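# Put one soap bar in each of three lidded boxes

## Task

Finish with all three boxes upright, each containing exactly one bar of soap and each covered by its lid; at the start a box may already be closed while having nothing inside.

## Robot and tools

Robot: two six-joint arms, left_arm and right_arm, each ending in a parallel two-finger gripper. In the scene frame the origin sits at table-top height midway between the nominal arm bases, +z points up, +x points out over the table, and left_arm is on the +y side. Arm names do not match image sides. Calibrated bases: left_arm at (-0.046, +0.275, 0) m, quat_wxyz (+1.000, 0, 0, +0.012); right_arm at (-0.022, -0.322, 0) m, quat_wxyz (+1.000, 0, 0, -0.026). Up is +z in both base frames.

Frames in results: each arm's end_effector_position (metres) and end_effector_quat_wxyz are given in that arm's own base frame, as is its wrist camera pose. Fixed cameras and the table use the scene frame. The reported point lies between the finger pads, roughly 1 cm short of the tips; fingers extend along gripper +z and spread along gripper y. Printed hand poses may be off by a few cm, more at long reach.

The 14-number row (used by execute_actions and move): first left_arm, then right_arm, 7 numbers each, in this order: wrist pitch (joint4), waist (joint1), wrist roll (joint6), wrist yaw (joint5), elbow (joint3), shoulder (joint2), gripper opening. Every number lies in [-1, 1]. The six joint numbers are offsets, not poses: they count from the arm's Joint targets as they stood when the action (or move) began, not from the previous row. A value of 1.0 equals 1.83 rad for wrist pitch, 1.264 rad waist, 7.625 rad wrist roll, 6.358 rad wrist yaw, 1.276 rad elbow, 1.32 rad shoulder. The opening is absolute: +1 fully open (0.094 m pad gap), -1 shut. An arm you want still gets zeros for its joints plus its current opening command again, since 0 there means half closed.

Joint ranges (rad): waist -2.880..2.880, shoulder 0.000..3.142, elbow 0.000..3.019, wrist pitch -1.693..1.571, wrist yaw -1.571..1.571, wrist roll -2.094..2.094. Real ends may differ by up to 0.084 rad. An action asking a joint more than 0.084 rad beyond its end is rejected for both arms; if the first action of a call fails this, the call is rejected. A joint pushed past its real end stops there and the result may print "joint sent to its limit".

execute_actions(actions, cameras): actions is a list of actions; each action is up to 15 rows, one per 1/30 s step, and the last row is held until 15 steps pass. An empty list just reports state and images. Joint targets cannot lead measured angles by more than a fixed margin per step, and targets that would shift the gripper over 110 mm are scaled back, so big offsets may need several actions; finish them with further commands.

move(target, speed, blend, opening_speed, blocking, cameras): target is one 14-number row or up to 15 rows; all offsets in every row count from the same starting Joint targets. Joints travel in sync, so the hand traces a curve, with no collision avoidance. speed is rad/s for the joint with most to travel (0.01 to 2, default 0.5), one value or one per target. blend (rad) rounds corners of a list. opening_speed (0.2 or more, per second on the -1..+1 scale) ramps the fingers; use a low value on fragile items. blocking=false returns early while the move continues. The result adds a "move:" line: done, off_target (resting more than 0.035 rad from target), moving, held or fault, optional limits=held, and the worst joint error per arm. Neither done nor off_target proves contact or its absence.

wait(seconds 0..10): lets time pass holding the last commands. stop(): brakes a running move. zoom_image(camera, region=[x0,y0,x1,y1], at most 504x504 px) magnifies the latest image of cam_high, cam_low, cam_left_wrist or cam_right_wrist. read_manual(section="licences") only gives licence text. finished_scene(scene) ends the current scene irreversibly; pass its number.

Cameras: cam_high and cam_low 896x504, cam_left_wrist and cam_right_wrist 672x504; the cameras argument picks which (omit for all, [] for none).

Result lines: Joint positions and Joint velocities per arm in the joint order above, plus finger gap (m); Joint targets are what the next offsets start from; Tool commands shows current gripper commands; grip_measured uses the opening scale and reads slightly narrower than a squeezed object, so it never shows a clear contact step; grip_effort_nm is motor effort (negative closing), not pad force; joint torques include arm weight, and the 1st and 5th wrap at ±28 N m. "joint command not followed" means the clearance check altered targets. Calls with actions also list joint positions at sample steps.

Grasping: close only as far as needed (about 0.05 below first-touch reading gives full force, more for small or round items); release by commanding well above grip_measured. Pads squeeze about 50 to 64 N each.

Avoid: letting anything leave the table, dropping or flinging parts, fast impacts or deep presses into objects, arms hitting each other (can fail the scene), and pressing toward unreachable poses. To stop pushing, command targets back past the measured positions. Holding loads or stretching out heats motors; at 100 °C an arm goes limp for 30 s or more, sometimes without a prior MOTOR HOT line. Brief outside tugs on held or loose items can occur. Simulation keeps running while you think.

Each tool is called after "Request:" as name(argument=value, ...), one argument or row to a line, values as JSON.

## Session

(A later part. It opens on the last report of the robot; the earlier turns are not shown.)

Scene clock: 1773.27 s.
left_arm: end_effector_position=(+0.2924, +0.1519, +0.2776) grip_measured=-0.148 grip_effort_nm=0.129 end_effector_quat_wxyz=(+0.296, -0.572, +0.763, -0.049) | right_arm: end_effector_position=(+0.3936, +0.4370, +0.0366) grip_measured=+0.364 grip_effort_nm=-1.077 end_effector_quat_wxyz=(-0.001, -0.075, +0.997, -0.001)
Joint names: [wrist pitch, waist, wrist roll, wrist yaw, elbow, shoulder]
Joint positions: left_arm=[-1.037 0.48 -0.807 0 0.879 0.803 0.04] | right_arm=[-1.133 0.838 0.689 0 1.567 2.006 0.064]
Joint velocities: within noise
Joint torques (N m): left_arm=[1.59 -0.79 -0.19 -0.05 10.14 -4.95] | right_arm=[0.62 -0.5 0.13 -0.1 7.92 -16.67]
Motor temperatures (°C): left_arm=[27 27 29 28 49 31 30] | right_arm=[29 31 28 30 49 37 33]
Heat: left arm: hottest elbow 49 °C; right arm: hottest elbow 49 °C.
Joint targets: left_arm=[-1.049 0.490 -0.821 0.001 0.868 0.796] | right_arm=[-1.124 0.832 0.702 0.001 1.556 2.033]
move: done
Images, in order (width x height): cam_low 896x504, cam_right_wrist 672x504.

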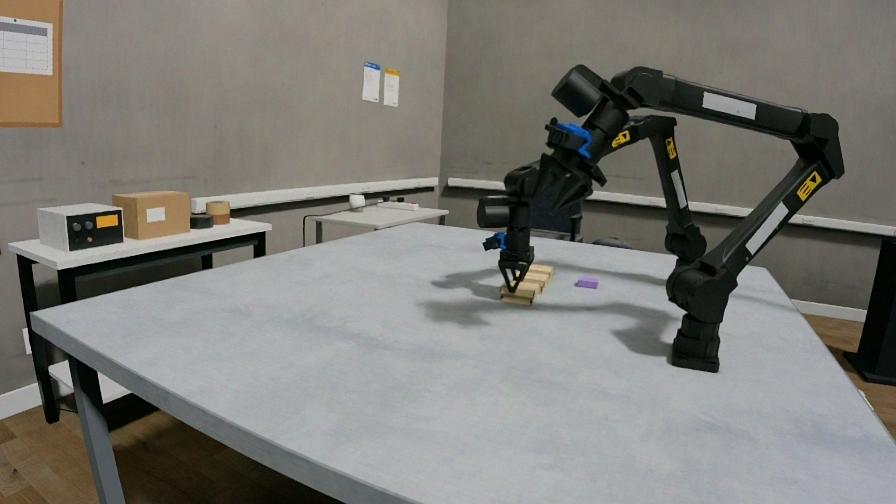

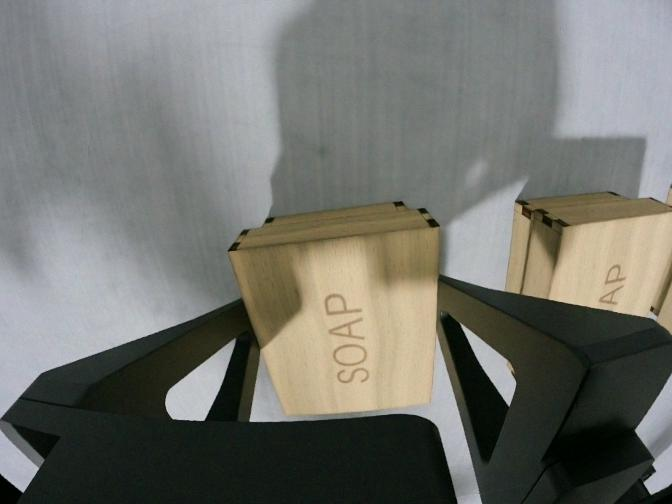

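Request:
move(
  target=[0,0,0,0,0,0,-0.145,0,0,0,0,0,0,0.6],
  opening_speed=0.25,
  cameras=["cam_right_wrist","cam_low"],
)

Request:
zoom_image(
  camera="cam_low",
  region=[490, 250, 570, 310],
)

Scene clock: 1782.77 s.
left_arm: end_effector_position=(+0.2924, +0.1519, +0.2776) grip_measured=-0.148 grip_effort_nm=0.129 end_effector_quat_wxyz=(+0.296, -0.572, +0.763, -0.049) | right_arm: end_effector_position=(+0.3937, +0.4371, +0.0366) grip_measured=+0.597 grip_effort_nm=0.051 end_effector_quat_wxyz=(-0.001, -0.075, +0.997, -0.001)
Joint names: [wrist pitch, waist, wrist roll, wrist yaw, elbow, shoulder]
Joint positions: left_arm=[-1.037 0.48 -0.807 0 0.879 0.803 0.04] | right_arm=[-1.133 0.838 0.689 0 1.567 2.006 0.075]
Joint velocities: within noise
Joint torques (N m): left_arm=[1.59 -0.79 -0.19 -0.06 10.13 -4.95] | right_arm=[0.68 -0.5 0.13 -0.1 7.91 -17.26]
Motor temperatures (°C): left_arm=[27 27 29 28 49 31 30] | right_arm=[29 31 28 30 48 36 33]
Heat: left arm: hottest elbow 49 °C; right arm: hottest elbow 48 °C.
Joint targets: left_arm=[-1.049 0.490 -0.821 0.001 0.868 0.796] | right_arm=[-1.124 0.832 0.702 0.001 1.556 2.033]
move: done
Images, in order (width x height): cam_low 896x504, cam_right_wrist 672x504.

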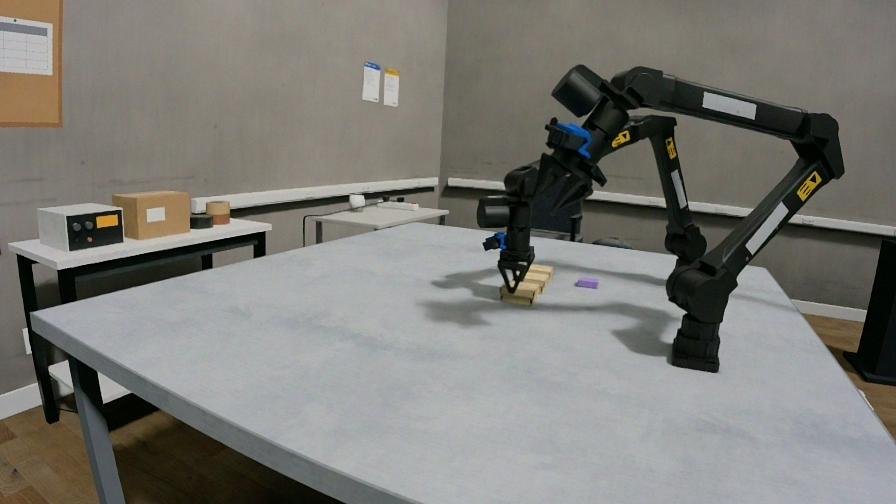

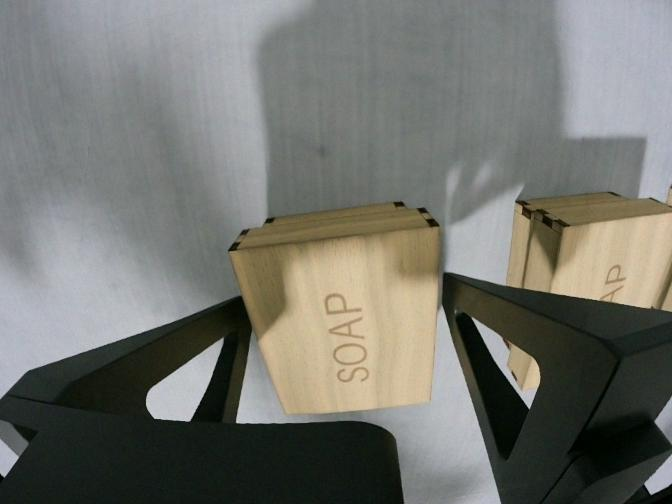

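Scaled by 6.300 from the camera's 896x504 image, which has a finer 1280x720 frame.

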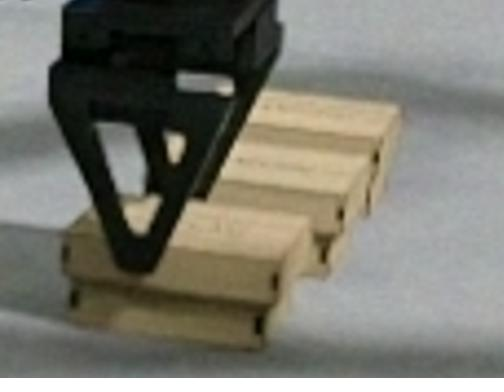

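Request:
move(
  target=[
    [0,0,0,0,0,0,-0.145,-0.008,0,0,0,0.045,-0.02,0.6],
    [0,0,0,0,0,0,-0.145,-0.045,0,0,0,0.065,-0.06,0.6],
    [0,0,0,0,0,0,-0.145,-0.06,0,0,0,0.06,-0.2,0.6],
  ],
  speed=[0.12,0.12,0.25],
  cameras=["cam_right_wrist","cam_low"],
)

Request:
zoom_image(
  camera="cam_low",
  region=[490, 250, 570, 310],
)

Scene clock: 1795.20 s.
left_arm: end_effector_position=(+0.2924, +0.1519, +0.2776) grip_measured=-0.148 grip_effort_nm=0.129 end_effector_quat_wxyz=(+0.296, -0.572, +0.763, -0.049) | right_arm: end_effector_position=(+0.3863, +0.4289, +0.1724) grip_measured=+0.598 grip_effort_nm=0.051 end_effector_quat_wxyz=(+0.056, -0.074, +0.994, +0.053)
Joint names: [wrist pitch, waist, wrist roll, wrist yaw, elbow, shoulder]
Joint positions: left_arm=[-1.037 0.48 -0.807 0 0.879 0.803 0.04] | right_arm=[-1.226 0.838 0.689 0 1.582 1.773 0.075]
Joint velocities: within noise
Joint torques (N m): left_arm=[1.59 -0.85 -0.19 -0.05 10.13 -5.01] | right_arm=[0.32 -0.56 0.12 -0.1 14.05 -17.9]
Motor temperatures (°C): left_arm=[27 27 29 28 49 31 30] | right_arm=[29 31 28 30 48 36 32]
Heat: left arm: hottest elbow 49 °C; right arm: hottest elbow 48 °C.
Joint targets: left_arm=[-1.049 0.490 -0.821 0.001 0.868 0.796] | right_arm=[-1.234 0.832 0.702 0.001 1.632 1.769]
move: off_target (right_arm); right_arm: the elbow is farthest, 0.050 rad from its target
Images, in order (width x height): cam_low 896x504, cam_right_wrist 672x504.

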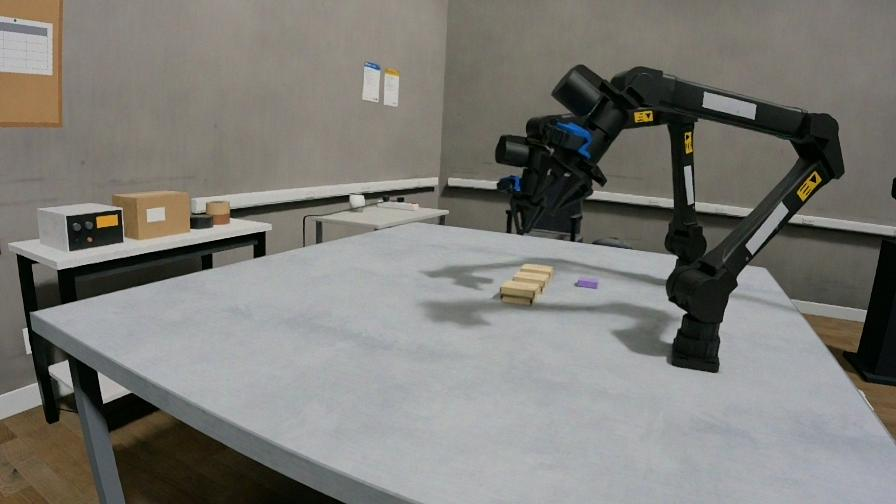

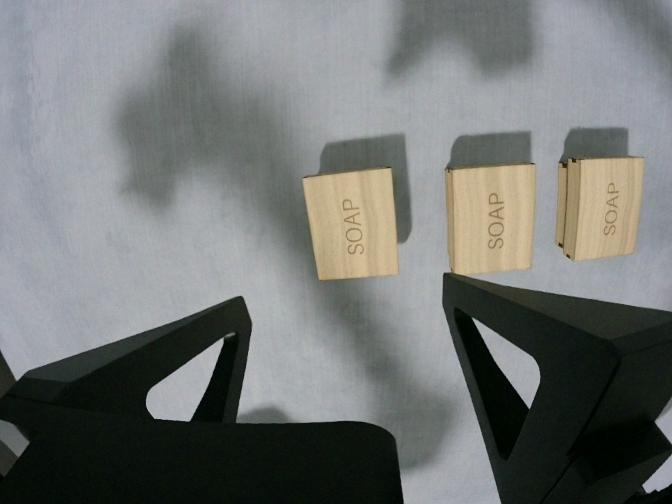

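Scaled by 6.300 from the camera's 896x504 image, which has a finer 1280x720 frame.

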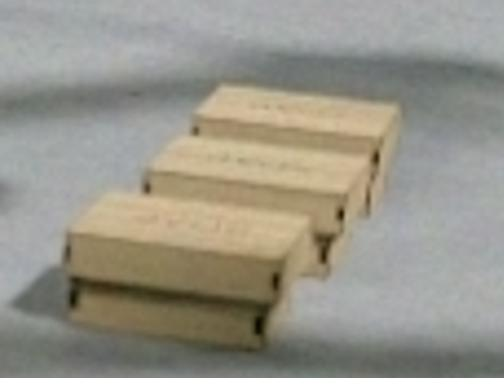

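Request:
finished_scene(
  scene=2,
)

The scene is finished: the task was done.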